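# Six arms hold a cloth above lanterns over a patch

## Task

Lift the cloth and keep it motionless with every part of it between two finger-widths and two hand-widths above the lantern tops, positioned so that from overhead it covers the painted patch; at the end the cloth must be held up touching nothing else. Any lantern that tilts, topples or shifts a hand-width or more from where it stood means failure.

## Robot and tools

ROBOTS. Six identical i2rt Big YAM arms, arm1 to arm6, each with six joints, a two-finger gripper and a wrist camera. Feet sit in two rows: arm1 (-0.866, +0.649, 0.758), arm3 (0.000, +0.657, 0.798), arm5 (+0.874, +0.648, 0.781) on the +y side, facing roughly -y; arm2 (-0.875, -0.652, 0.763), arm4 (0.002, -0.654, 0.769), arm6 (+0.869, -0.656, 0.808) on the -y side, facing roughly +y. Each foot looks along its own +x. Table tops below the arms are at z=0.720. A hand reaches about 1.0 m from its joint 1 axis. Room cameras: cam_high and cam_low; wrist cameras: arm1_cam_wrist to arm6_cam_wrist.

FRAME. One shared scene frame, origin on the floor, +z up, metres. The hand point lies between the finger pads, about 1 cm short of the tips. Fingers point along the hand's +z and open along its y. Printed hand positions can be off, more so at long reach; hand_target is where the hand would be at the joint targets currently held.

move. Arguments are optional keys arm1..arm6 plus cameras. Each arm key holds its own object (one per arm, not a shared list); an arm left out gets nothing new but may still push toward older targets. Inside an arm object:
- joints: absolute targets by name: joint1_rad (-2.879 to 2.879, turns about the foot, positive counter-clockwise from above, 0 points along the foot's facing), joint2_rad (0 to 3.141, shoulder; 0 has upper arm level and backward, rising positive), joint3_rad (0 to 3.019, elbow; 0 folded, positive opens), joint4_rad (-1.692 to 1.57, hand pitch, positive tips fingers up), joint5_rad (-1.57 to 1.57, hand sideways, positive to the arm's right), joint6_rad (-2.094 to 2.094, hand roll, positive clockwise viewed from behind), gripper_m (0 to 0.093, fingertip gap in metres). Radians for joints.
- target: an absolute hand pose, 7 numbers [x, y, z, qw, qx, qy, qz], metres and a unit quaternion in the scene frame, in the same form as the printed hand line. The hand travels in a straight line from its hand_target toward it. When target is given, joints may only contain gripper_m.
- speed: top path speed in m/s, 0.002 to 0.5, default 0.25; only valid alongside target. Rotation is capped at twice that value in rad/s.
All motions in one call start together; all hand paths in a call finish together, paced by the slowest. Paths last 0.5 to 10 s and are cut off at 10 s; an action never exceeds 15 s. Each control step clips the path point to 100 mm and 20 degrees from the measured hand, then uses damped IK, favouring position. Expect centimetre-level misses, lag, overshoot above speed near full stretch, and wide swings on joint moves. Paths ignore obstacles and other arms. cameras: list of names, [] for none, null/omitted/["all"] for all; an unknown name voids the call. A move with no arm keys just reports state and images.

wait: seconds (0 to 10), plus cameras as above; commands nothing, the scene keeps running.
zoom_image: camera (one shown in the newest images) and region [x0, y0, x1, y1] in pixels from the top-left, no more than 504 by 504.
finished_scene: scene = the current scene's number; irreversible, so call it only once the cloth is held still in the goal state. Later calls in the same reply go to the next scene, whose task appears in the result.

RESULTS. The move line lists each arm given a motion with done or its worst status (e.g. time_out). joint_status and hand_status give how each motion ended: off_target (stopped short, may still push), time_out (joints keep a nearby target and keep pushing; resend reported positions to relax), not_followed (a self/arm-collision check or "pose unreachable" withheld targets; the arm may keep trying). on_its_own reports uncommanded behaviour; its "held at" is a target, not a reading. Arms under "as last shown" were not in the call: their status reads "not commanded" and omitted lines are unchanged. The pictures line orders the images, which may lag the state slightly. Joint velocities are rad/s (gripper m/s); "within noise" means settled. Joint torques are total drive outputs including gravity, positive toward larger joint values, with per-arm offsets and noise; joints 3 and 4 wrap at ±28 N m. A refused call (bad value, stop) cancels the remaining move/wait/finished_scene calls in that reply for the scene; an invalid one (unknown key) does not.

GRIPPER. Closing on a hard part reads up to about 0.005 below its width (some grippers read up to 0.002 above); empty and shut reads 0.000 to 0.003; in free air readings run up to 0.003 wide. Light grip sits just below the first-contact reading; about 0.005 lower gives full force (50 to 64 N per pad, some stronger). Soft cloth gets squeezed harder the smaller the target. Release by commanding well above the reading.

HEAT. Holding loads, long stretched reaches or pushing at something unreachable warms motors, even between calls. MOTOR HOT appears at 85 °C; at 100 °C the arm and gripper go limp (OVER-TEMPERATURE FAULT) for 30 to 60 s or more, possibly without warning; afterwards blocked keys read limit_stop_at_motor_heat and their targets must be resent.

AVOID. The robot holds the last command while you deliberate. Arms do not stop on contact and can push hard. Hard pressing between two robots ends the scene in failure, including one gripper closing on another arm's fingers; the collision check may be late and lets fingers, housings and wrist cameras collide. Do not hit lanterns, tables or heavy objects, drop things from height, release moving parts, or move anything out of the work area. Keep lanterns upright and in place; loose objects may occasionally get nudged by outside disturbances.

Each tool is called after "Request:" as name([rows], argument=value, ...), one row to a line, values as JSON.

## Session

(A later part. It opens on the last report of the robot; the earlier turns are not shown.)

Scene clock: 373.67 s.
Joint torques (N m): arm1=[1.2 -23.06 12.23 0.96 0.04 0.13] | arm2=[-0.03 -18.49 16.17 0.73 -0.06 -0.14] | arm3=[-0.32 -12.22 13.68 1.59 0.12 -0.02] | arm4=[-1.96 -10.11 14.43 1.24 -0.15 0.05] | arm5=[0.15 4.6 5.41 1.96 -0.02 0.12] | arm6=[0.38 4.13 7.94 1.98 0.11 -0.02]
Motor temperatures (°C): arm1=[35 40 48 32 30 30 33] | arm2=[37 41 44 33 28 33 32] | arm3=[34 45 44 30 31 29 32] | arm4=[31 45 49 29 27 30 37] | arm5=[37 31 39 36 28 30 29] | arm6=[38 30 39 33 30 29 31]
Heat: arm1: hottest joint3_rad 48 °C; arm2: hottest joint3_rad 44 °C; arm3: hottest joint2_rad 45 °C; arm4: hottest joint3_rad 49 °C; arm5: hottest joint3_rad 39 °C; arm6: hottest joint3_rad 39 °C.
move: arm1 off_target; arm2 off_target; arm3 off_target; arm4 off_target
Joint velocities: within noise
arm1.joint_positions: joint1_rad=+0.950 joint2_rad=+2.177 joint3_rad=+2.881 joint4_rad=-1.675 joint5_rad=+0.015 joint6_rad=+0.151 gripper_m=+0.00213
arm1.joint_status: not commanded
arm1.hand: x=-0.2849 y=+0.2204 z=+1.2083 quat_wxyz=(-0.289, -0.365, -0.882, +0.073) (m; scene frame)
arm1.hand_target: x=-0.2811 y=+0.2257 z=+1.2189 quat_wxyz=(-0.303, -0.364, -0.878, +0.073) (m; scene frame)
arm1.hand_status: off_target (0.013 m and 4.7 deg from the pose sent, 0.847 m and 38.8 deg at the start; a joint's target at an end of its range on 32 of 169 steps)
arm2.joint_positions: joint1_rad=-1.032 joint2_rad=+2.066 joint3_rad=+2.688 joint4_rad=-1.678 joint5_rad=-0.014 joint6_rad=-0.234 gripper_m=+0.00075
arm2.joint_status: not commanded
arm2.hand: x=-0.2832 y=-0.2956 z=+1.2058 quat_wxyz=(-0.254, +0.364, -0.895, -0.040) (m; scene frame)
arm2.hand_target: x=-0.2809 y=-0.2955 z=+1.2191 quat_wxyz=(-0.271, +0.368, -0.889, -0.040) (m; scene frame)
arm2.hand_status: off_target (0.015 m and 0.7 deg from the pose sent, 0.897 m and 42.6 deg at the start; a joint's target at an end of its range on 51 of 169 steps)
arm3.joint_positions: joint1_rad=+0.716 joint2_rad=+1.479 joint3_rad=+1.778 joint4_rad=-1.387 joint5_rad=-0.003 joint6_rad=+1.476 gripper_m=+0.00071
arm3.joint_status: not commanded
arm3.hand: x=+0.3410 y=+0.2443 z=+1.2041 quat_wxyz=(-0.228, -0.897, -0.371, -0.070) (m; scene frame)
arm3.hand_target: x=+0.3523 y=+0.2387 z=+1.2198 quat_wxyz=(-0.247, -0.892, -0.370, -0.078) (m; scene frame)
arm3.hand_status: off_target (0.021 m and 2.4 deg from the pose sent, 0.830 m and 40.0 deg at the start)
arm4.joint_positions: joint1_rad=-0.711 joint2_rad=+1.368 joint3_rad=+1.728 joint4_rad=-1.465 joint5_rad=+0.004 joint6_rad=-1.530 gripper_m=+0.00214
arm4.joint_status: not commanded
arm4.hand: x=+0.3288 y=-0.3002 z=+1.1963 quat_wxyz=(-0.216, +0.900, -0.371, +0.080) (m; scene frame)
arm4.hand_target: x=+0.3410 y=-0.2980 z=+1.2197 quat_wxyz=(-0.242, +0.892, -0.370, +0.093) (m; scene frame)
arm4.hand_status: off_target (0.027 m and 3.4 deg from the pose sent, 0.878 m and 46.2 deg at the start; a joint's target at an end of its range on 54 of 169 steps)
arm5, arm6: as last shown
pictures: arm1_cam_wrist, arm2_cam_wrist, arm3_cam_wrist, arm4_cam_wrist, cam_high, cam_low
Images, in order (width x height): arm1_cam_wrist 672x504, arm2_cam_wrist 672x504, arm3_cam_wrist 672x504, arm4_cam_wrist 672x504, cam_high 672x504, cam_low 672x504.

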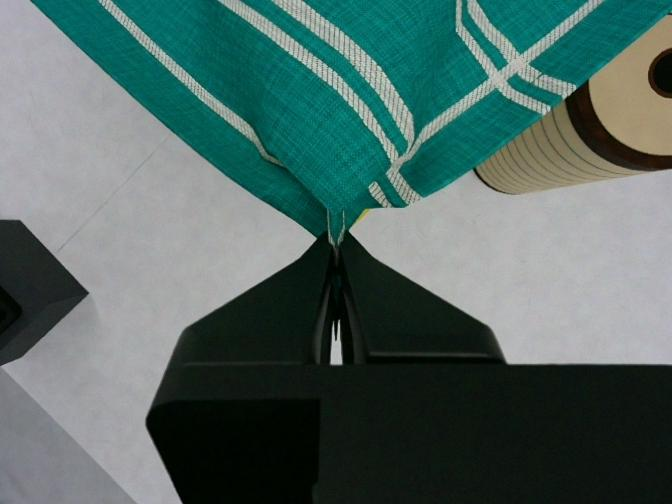

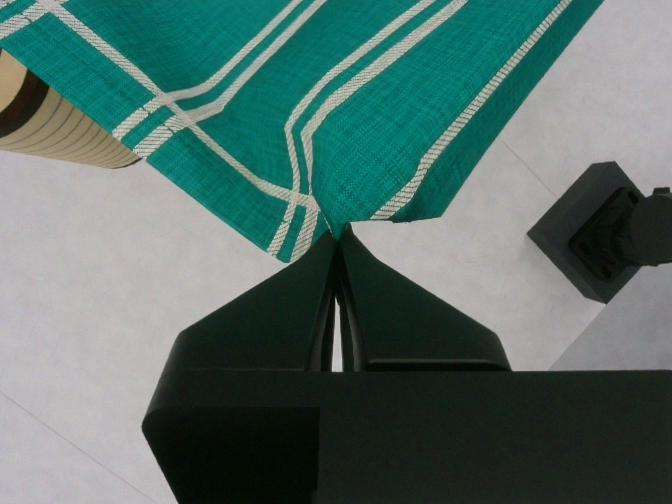

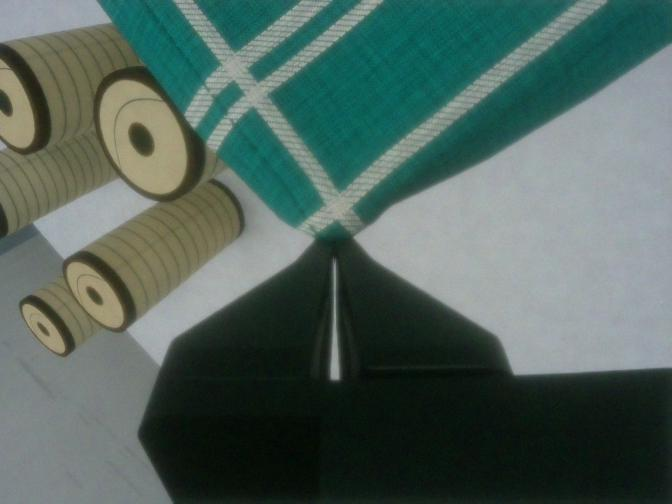

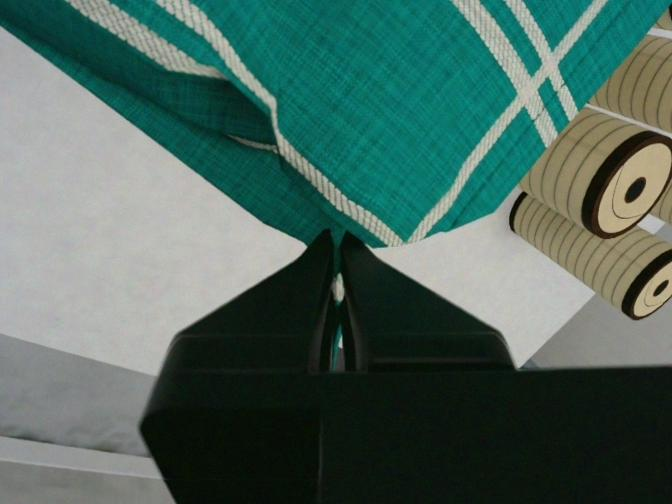

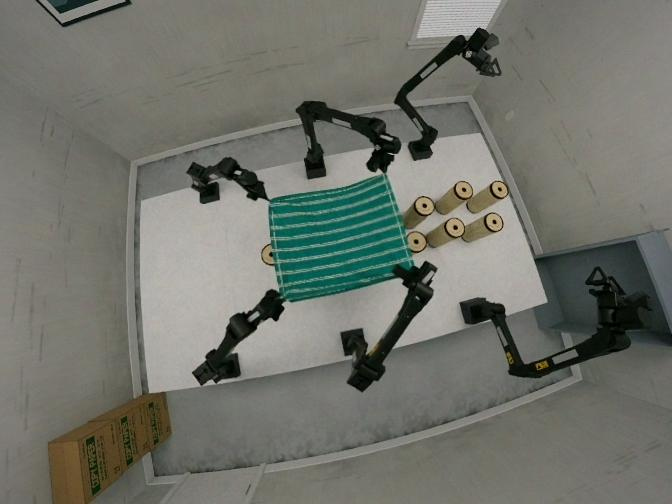

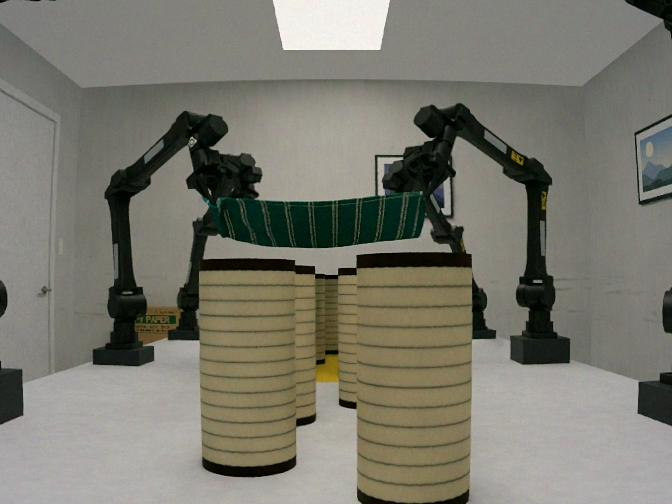

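Request:
move(arm1={"target":[-0.308,0.238,1.19,-0.252,-0.370,-0.893,0.060],"speed":0.1}, arm2={"target":[-0.295,-0.285,1.19,-0.256,0.370,-0.893,-0.038],"speed":0.1}, arm3={"target":[0.358,0.245,1.19,0.247,0.893,0.370,0.078],"speed":0.1}, arm4={"target":[0.345,-0.287,1.19,-0.242,0.893,-0.370,0.093],"speed":0.1}, arm5={"target":[1.0,0.2,1.12,0,0.602,0.799,0],"speed":0.4,"joints":{"gripper_m":0.0}})

Scene clock: 440.87 s.
Joint torques (N m): arm1=[0.79 -26.17 9.65 1.39 0.04 0.08] | arm2=[0.62 -22.01 10.71 1.66 0.02 0.13] | arm3=[0.44 -14.39 9.28 2 0.15 -0.05] | arm4=[-1.08 -10.23 9.26 1.54 0 0.15] | arm5=[-0.67 -15.44 9.8 0.09 -0.03 0.17] | arm6=[0.5 4.19 7.94 2.04 0.11 -0.02]
Motor temperatures (°C): arm1=[35 42 51 32 30 30 33] | arm2=[37 41 45 33 28 32 32] | arm3=[34 43 46 30 31 29 32] | arm4=[31 39 50 29 27 29 37] | arm5=[37 31 39 35 27 30 29] | arm6=[37 30 39 33 29 29 30]
Heat: arm1: hottest joint3_rad 51 °C; arm2: hottest joint3_rad 45 °C; arm3: hottest joint3_rad 46 °C; arm4: hottest joint3_rad 50 °C; arm5: hottest joint3_rad 39 °C; arm6: hottest joint3_rad 39 °C.
move: arm1 off_target; arm2 off_target; arm3 done; arm4 done; arm5 off_target
Joint velocities: within noise
arm1.joint_positions: joint1_rad=+0.950 joint2_rad=+2.056 joint3_rad=+2.568 joint4_rad=-1.615 joint5_rad=+0.009 joint6_rad=+0.151 gripper_m=+0.00213
arm1.joint_status: not commanded
arm1.hand: x=-0.3010 y=+0.2337 z=+1.1622 quat_wxyz=(-0.228, -0.370, -0.899, +0.056) (m; scene frame)
arm1.hand_target: x=-0.3083 y=+0.2382 z=+1.1896 quat_wxyz=(-0.252, -0.370, -0.892, +0.060) (m; scene frame)
arm1.hand_status: off_target (0.029 m and 2.8 deg from the pose sent, 0.034 m and 4.8 deg at the start)
arm2.joint_positions: joint1_rad=-1.014 joint2_rad=+2.001 joint3_rad=+2.492 joint4_rad=-1.581 joint5_rad=-0.003 joint6_rad=-0.234 gripper_m=+0.00075
arm2.joint_status: not commanded
arm2.hand: x=-0.2895 y=-0.2869 z=+1.1747 quat_wxyz=(-0.239, +0.373, -0.896, -0.034) (m; scene frame)
arm2.hand_target: x=-0.2952 y=-0.2852 z=+1.1901 quat_wxyz=(-0.256, +0.370, -0.892, -0.038) (m; scene frame)
arm2.hand_status: off_target (0.016 m and 2.0 deg from the pose sent, 0.022 m and 0.7 deg at the start)
arm3.joint_positions: joint1_rad=+0.731 joint2_rad=+1.479 joint3_rad=+1.719 joint4_rad=-1.311 joint5_rad=+0.006 joint6_rad=+1.492 gripper_m=+0.00071
arm3.joint_status: not commanded
arm3.hand: x=+0.3520 y=+0.2408 z=+1.1845 quat_wxyz=(-0.236, -0.896, -0.369, -0.072) (m; scene frame)
arm3.hand_target: x=+0.3579 y=+0.2451 z=+1.1901 quat_wxyz=(-0.247, -0.892, -0.370, -0.078) (m; scene frame)
arm3.hand_status: done (0.009 m and 1.5 deg from the pose sent, 0.022 m and 2.4 deg at the start)
arm4.joint_positions: joint1_rad=-0.711 joint2_rad=+1.368 joint3_rad=+1.706 joint4_rad=-1.388 joint5_rad=+0.004 joint6_rad=-1.531 gripper_m=+0.00214
arm4.joint_status: not commanded
arm4.hand: x=+0.3387 y=-0.2893 z=+1.1947 quat_wxyz=(-0.240, +0.894, -0.368, +0.089) (m; scene frame)
arm4.hand_target: x=+0.3449 y=-0.2871 z=+1.1899 quat_wxyz=(-0.242, +0.892, -0.370, +0.093) (m; scene frame)
arm4.hand_status: done (0.008 m and 0.5 deg from the pose sent, 0.022 m and 3.4 deg at the start)
arm5.joint_positions: joint1_rad=+0.232 joint2_rad=+1.532 joint3_rad=+1.681 joint4_rad=-1.688 joint5_rad=-0.003 joint6_rad=-0.018 gripper_m=+0.00024
arm5.joint_status: all done
arm5.hand: x=+1.0022 y=+0.2077 z=+1.1037 quat_wxyz=(-0.014, -0.594, -0.804, +0.011) (m; scene frame)
arm5.hand_target: x=+0.9999 y=+0.2007 z=+1.1193 quat_wxyz=(-0.027, -0.601, -0.798, +0.021) (m; scene frame)
arm5.hand_status: off_target (0.018 m and 2.4 deg from the pose sent, 0.478 m and 100.6 deg at the start; a joint's target at an end of its range on 31 of 96 steps)
arm6.joint_positions: joint1_rad=-0.362 joint2_rad=+0.585 joint3_rad=+1.585 joint4_rad=-1.155 joint5_rad=+0.213 joint6_rad=+0.229 gripper_m=+0.09396
arm6.joint_status: not commanded
arm6.hand: x=+0.9743 y=-0.4894 z=+1.4874 quat_wxyz=(-0.539, +0.292, -0.702, -0.363) (m; scene frame)
arm6.hand_target: x=+0.9724 y=-0.4942 z=+1.4948 quat_wxyz=(-0.544, +0.289, -0.696, -0.368) (m; scene frame)
arm6.hand_status: not commanded
pictures: arm1_cam_wrist, arm2_cam_wrist, arm3_cam_wrist, arm4_cam_wrist, arm5_cam_wrist, arm6_cam_wrist, cam_high, cam_low
Images, in order (width x height): arm1_cam_wrist 672x504, arm2_cam_wrist 672x504, arm3_cam_wrist 672x504, arm4_cam_wrist 672x504, arm5_cam_wrist 672x504, arm6_cam_wrist 672x504, cam_high 672x504, cam_low 672x504.

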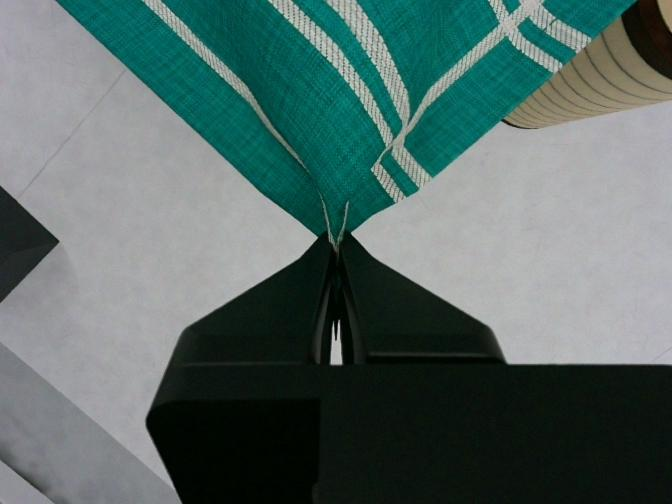

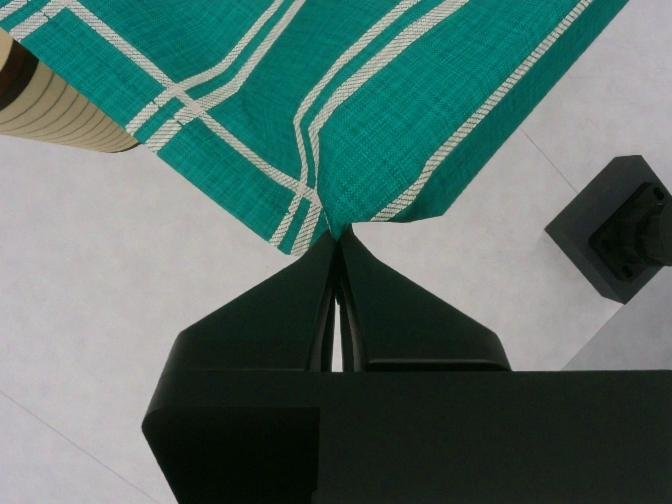

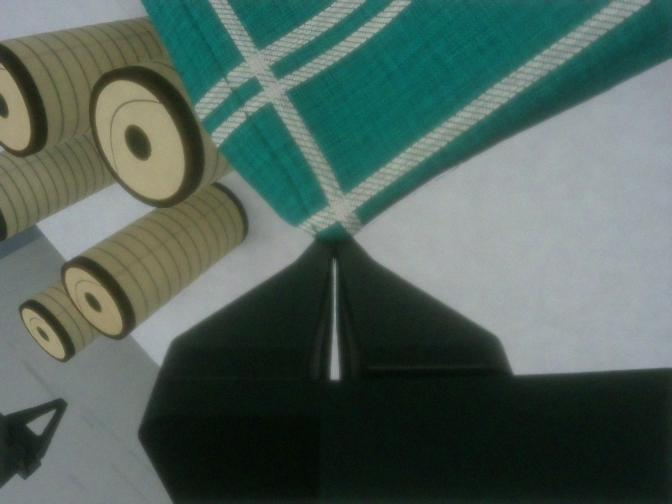

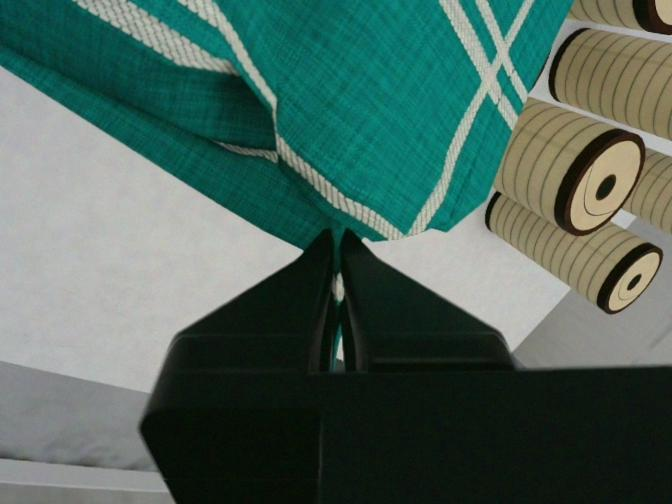

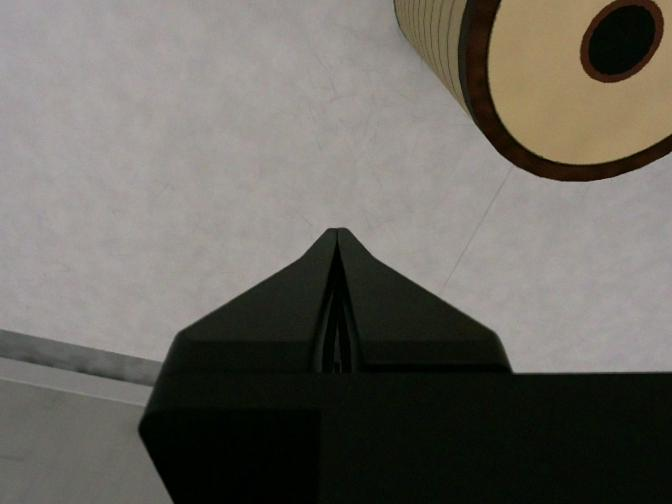

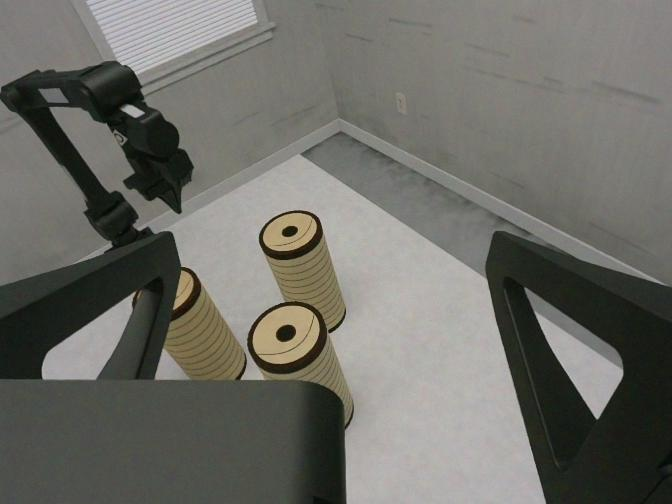

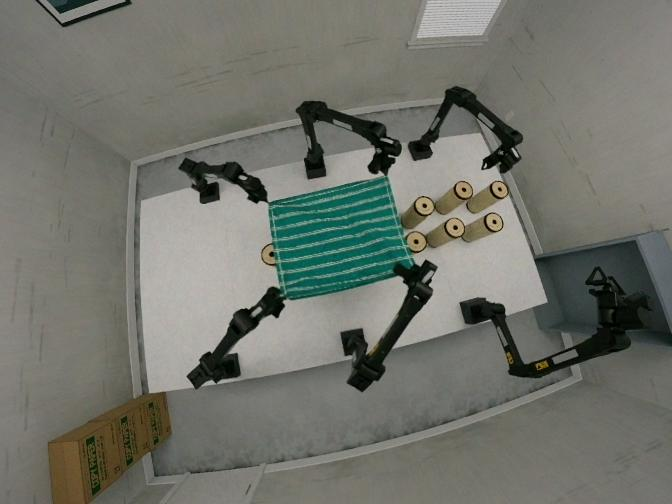

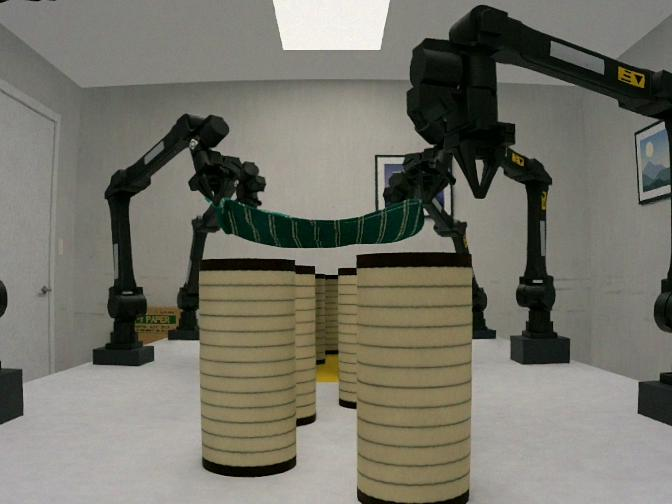

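Request:
move(arm1={"target":[-0.316,0.246,1.182,-0.252,-0.370,-0.893,0.060],"speed":0.08}, arm2={"target":[-0.305,-0.294,1.168,-0.256,0.370,-0.893,-0.038],"speed":0.08}, arm3={"target":[0.368,0.254,1.16,0.247,0.893,0.370,0.078],"speed":0.08}, arm4={"target":[0.354,-0.296,1.15,-0.242,0.893,-0.370,0.093],"speed":0.08}, arm5={"joints":{"joint1_rad":0.76,"joint2_rad":0.53,"joint3_rad":1.6,"joint4_rad":-1.25}}, cameras=["cam_low","arm1_cam_wrist","arm2_cam_wrist","arm3_cam_wrist","arm4_cam_wrist"])

Scene clock: 480.40 s.
Joint torques (N m): arm1=[1.26 -25.7 9.77 1.18 0.11 0.09] | arm2=[0.38 -21.3 11.26 1.54 -0.04 0.1] | arm3=[0.44 -14.27 9.51 2.03 0.11 -0.05] | arm4=[-2.9 -11.34 9.44 1.57 0 0.06] | arm5=[1.14 5.54 4.51 2.3 0.05 0.15] | arm6=[0.44 4.19 7.94 1.99 0.1 -0.02]
Motor temperatures (°C): arm1=[35 42 48 32 30 30 33] | arm2=[37 42 41 33 28 32 32] | arm3=[34 43 43 30 31 29 32] | arm4=[31 38 45 29 27 29 38] | arm5=[37 32 43 35 27 30 29] | arm6=[37 30 39 33 29 29 30]
Heat: arm1: hottest joint3_rad 48 °C; arm2: hottest joint2_rad 42 °C; arm3: hottest joint2_rad 43 °C; arm4: hottest joint3_rad 45 °C; arm5: hottest joint3_rad 43 °C; arm6: hottest joint3_rad 39 °C.
move: arm1 off_target; arm2 off_target; arm3 off_target; arm4 off_target; arm5 done
Joint velocities: within noise
arm1.joint_positions: joint1_rad=+0.950 joint2_rad=+1.980 joint3_rad=+2.416 joint4_rad=-1.535 joint5_rad=+0.009 joint6_rad=+0.151 gripper_m=+0.00212
arm1.joint_status: not commanded
arm1.hand: x=-0.3087 y=+0.2394 z=+1.1540 quat_wxyz=(-0.230, -0.370, -0.898, +0.056) (m; scene frame)
arm1.hand_target: x=-0.3162 y=+0.2460 z=+1.1815 quat_wxyz=(-0.252, -0.370, -0.892, +0.060) (m; scene frame)
arm1.hand_status: off_target (0.030 m and 2.6 deg from the pose sent, 0.028 m and 2.8 deg at the start)
arm2.joint_positions: joint1_rad=-1.014 joint2_rad=+1.902 joint3_rad=+2.270 joint4_rad=-1.456 joint5_rad=-0.003 joint6_rad=-0.234 gripper_m=+0.00075
arm2.joint_status: not commanded
arm2.hand: x=-0.2997 y=-0.2935 z=+1.1524 quat_wxyz=(-0.240, +0.373, -0.896, -0.035) (m; scene frame)
arm2.hand_target: x=-0.3050 y=-0.2941 z=+1.1679 quat_wxyz=(-0.256, +0.370, -0.892, -0.038) (m; scene frame)
arm2.hand_status: off_target (0.017 m and 1.9 deg from the pose sent, 0.018 m and 2.0 deg at the start)
arm3.joint_positions: joint1_rad=+0.757 joint2_rad=+1.461 joint3_rad=+1.620 joint4_rad=-1.231 joint5_rad=+0.022 joint6_rad=+1.518 gripper_m=+0.00071
arm3.joint_status: not commanded
arm3.hand: x=+0.3601 y=+0.2492 z=+1.1546 quat_wxyz=(-0.236, -0.897, -0.367, -0.071) (m; scene frame)
arm3.hand_target: x=+0.3678 y=+0.2540 z=+1.1600 quat_wxyz=(-0.247, -0.892, -0.370, -0.078) (m; scene frame)
arm3.hand_status: off_target (0.011 m and 1.6 deg from the pose sent, 0.032 m and 1.5 deg at the start)
arm4.joint_positions: joint1_rad=-0.720 joint2_rad=+1.353 joint3_rad=+1.569 joint4_rad=-1.282 joint5_rad=-0.011 joint6_rad=-1.548 gripper_m=+0.00214
arm4.joint_status: not commanded
arm4.hand: x=+0.3423 y=-0.2876 z=+1.1480 quat_wxyz=(-0.235, +0.898, -0.364, +0.083) (m; scene frame)
arm4.hand_target: x=+0.3537 y=-0.2961 z=+1.1501 quat_wxyz=(-0.242, +0.892, -0.370, +0.093) (m; scene frame)
arm4.hand_status: off_target (0.015 m and 1.7 deg from the pose sent, 0.048 m and 0.5 deg at the start)
arm5.joint_positions: joint1_rad=+0.749 joint2_rad=+0.524 joint3_rad=+1.597 joint4_rad=-1.263 joint5_rad=-0.005 joint6_rad=-0.016 gripper_m=+0.00024
arm5.joint_status: all done
arm5.hand: x=+0.9851 y=+0.5453 z=+1.4489 quat_wxyz=(-0.589, -0.282, -0.717, +0.246) (m; scene frame)
arm5.hand_target: x=+0.9884 y=+0.5442 z=+1.4526 quat_wxyz=(-0.595, -0.280, -0.714, +0.242) (m; scene frame)
arm5.hand_status: not commanded
arm6: as last shown
pictures: arm1_cam_wrist, arm2_cam_wrist, arm3_cam_wrist, arm4_cam_wrist, cam_low
Images, in order (width x height): arm1_cam_wrist 672x504, arm2_cam_wrist 672x504, arm3_cam_wrist 672x504, arm4_cam_wrist 672x504, cam_low 672x504.

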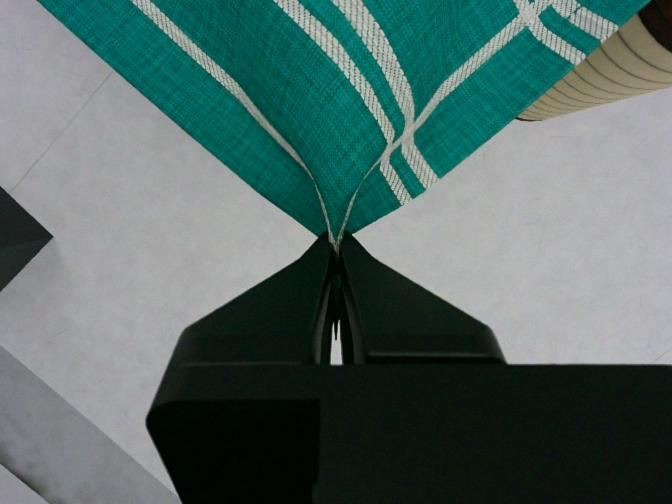

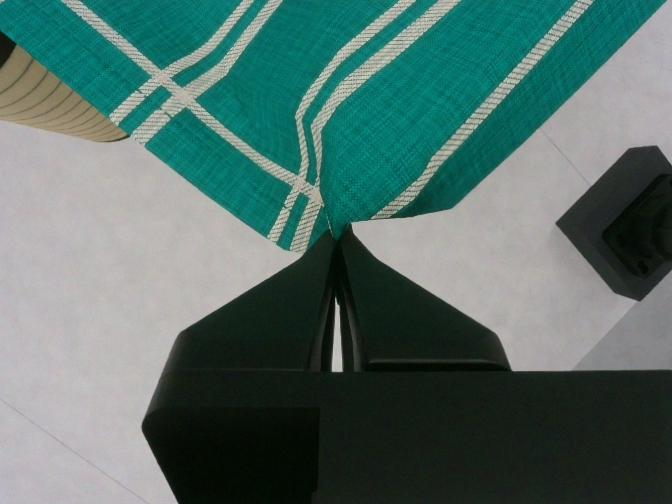

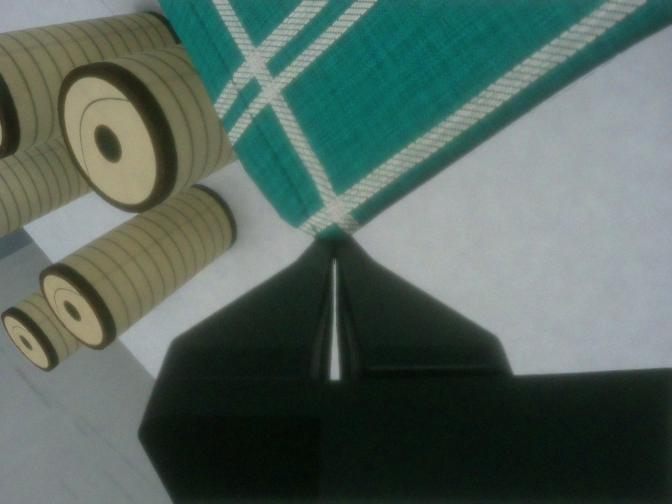

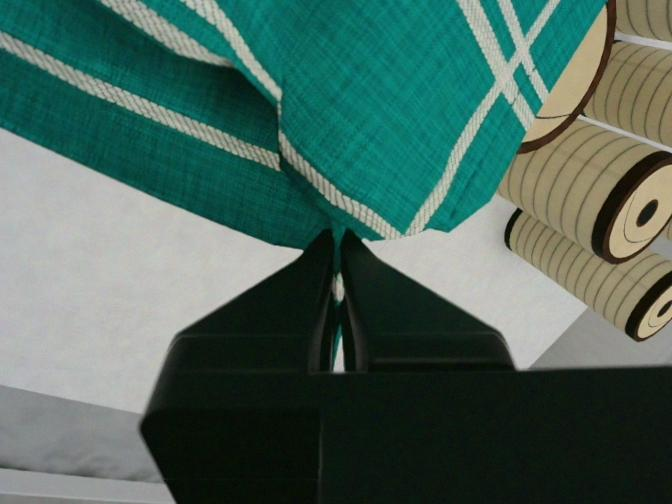

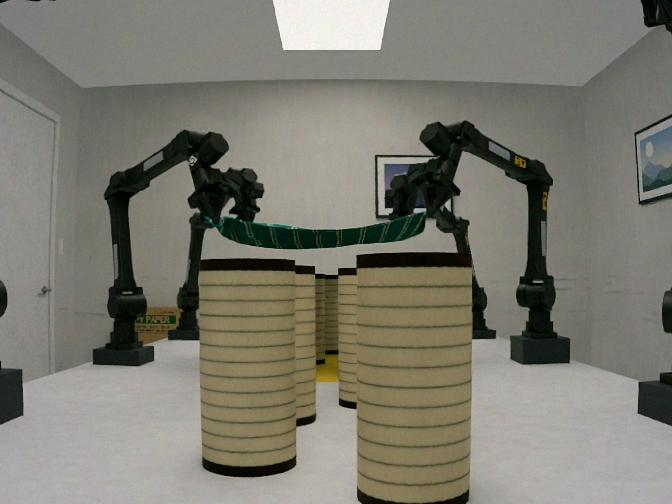

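Request:
zoom_image(camera="cam_low", region=[190, 190, 460, 300])

Request:
move(cameras=["cam_high"])

Scaled by 1.867.

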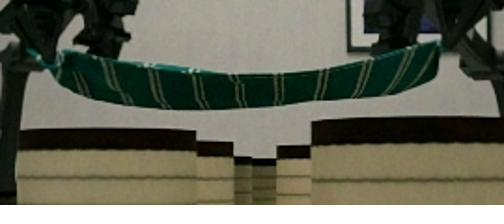

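Scene clock: 484.37 s.
Joint torques (N m): arm1=[1.08 -25.29 9.76 1.16 0.08 0.11] | arm2=[0.32 -21.3 11.26 1.55 -0.04 0.1] | arm3=[0.32 -13.98 9.55 2.1 0.1 -0.06] | arm4=[-2.84 -11.28 9.44 1.54 0 0.07] | arm5=[1.08 5.25 4.51 2.33 0.06 0.15] | arm6=[0.44 4.25 7.98 2.04 0.1 -0.02]
Motor temperatures (°C): arm1=[35 43 48 32 30 30 33] | arm2=[37 42 40 33 28 32 32] | arm3=[34 43 43 30 31 29 32] | arm4=[31 38 46 29 27 29 38] | arm5=[37 32 43 35 27 30 29] | arm6=[37 30 39 33 29 29 30]
Heat: arm1: hottest joint3_rad 48 °C; arm2: hottest joint2_rad 42 °C; arm3: hottest joint2_rad 43 °C; arm4: hottest joint3_rad 46 °C; arm5: hottest joint3_rad 43 °C; arm6: hottest joint3_rad 39 °C.
Joint velocities: within noise
arm1.joint_positions: joint1_rad=+0.950 joint2_rad=+1.980 joint3_rad=+2.416 joint4_rad=-1.535 joint5_rad=+0.009 joint6_rad=+0.151 gripper_m=+0.00212
arm1.joint_status: not commanded
arm1.hand: x=-0.3087 y=+0.2394 z=+1.1540 quat_wxyz=(-0.230, -0.370, -0.898, +0.056) (m; scene frame)
arm1.hand_target: x=-0.3162 y=+0.2460 z=+1.1815 quat_wxyz=(-0.252, -0.370, -0.892, +0.060) (m; scene frame)
arm1.hand_status: off_target (0.030 m and 2.6 deg from the pose sent, 0.028 m and 2.8 deg at the start)
arm2.joint_positions: joint1_rad=-1.014 joint2_rad=+1.902 joint3_rad=+2.270 joint4_rad=-1.456 joint5_rad=-0.003 joint6_rad=-0.234 gripper_m=+0.00075
arm2.joint_status: not commanded
arm2.hand: x=-0.2997 y=-0.2935 z=+1.1524 quat_wxyz=(-0.240, +0.373, -0.896, -0.035) (m; scene frame)
arm2.hand_target: x=-0.3051 y=-0.2941 z=+1.1679 quat_wxyz=(-0.256, +0.370, -0.892, -0.038) (m; scene frame)
arm2.hand_status: off_target (0.017 m and 1.9 deg from the pose sent, 0.018 m and 2.0 deg at the start)
arm3.joint_positions: joint1_rad=+0.757 joint2_rad=+1.461 joint3_rad=+1.620 joint4_rad=-1.231 joint5_rad=+0.022 joint6_rad=+1.518 gripper_m=+0.00071
arm3.joint_status: not commanded
arm3.hand: x=+0.3601 y=+0.2492 z=+1.1546 quat_wxyz=(-0.236, -0.897, -0.367, -0.071) (m; scene frame)
arm3.hand_target: x=+0.3678 y=+0.2540 z=+1.1600 quat_wxyz=(-0.247, -0.892, -0.370, -0.078) (m; scene frame)
arm3.hand_status: off_target (0.011 m and 1.6 deg from the pose sent, 0.032 m and 1.5 deg at the start)
arm4.joint_positions: joint1_rad=-0.720 joint2_rad=+1.353 joint3_rad=+1.569 joint4_rad=-1.282 joint5_rad=-0.011 joint6_rad=-1.548 gripper_m=+0.00214
arm4.joint_status: not commanded
arm4.hand: x=+0.3423 y=-0.2876 z=+1.1480 quat_wxyz=(-0.235, +0.898, -0.364, +0.083) (m; scene frame)
arm4.hand_target: x=+0.3537 y=-0.2962 z=+1.1500 quat_wxyz=(-0.242, +0.892, -0.370, +0.093) (m; scene frame)
arm4.hand_status: off_target (0.015 m and 1.7 deg from the pose sent, 0.048 m and 0.5 deg at the start)
arm5.joint_positions: joint1_rad=+0.749 joint2_rad=+0.524 joint3_rad=+1.597 joint4_rad=-1.263 joint5_rad=-0.005 joint6_rad=-0.016 gripper_m=+0.00024
arm5.joint_status: all done
arm5.hand: x=+0.9851 y=+0.5453 z=+1.4489 quat_wxyz=(-0.589, -0.282, -0.717, +0.246) (m; scene frame)
arm5.hand_target: x=+0.9884 y=+0.5442 z=+1.4526 quat_wxyz=(-0.595, -0.280, -0.714, +0.242) (m; scene frame)
arm5.hand_status: not commanded
arm6.joint_positions: joint1_rad=-0.362 joint2_rad=+0.585 joint3_rad=+1.585 joint4_rad=-1.155 joint5_rad=+0.213 joint6_rad=+0.229 gripper_m=+0.09396
arm6.joint_status: not commanded
arm6.hand: x=+0.9743 y=-0.4894 z=+1.4874 quat_wxyz=(-0.539, +0.292, -0.702, -0.363) (m; scene frame)
arm6.hand_target: x=+0.9724 y=-0.4942 z=+1.4948 quat_wxyz=(-0.544, +0.289, -0.696, -0.368) (m; scene frame)
arm6.hand_status: not commanded
pictures: cam_high
Images, in order (width x height): cam_high 672x504.

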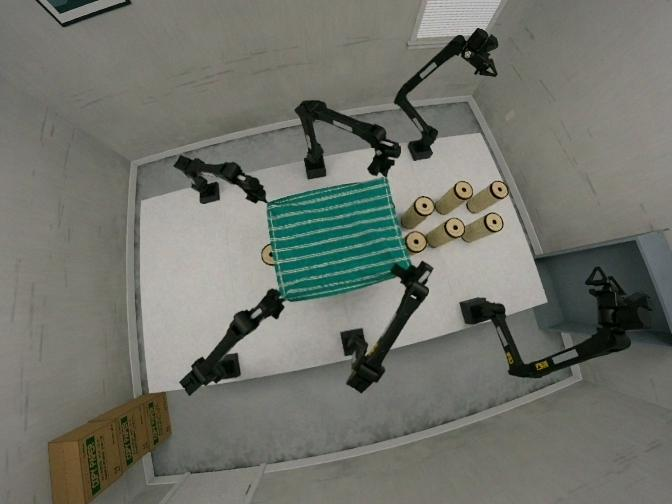

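Request:
finished_scene(scene=1)

The scene is finished: the task was done.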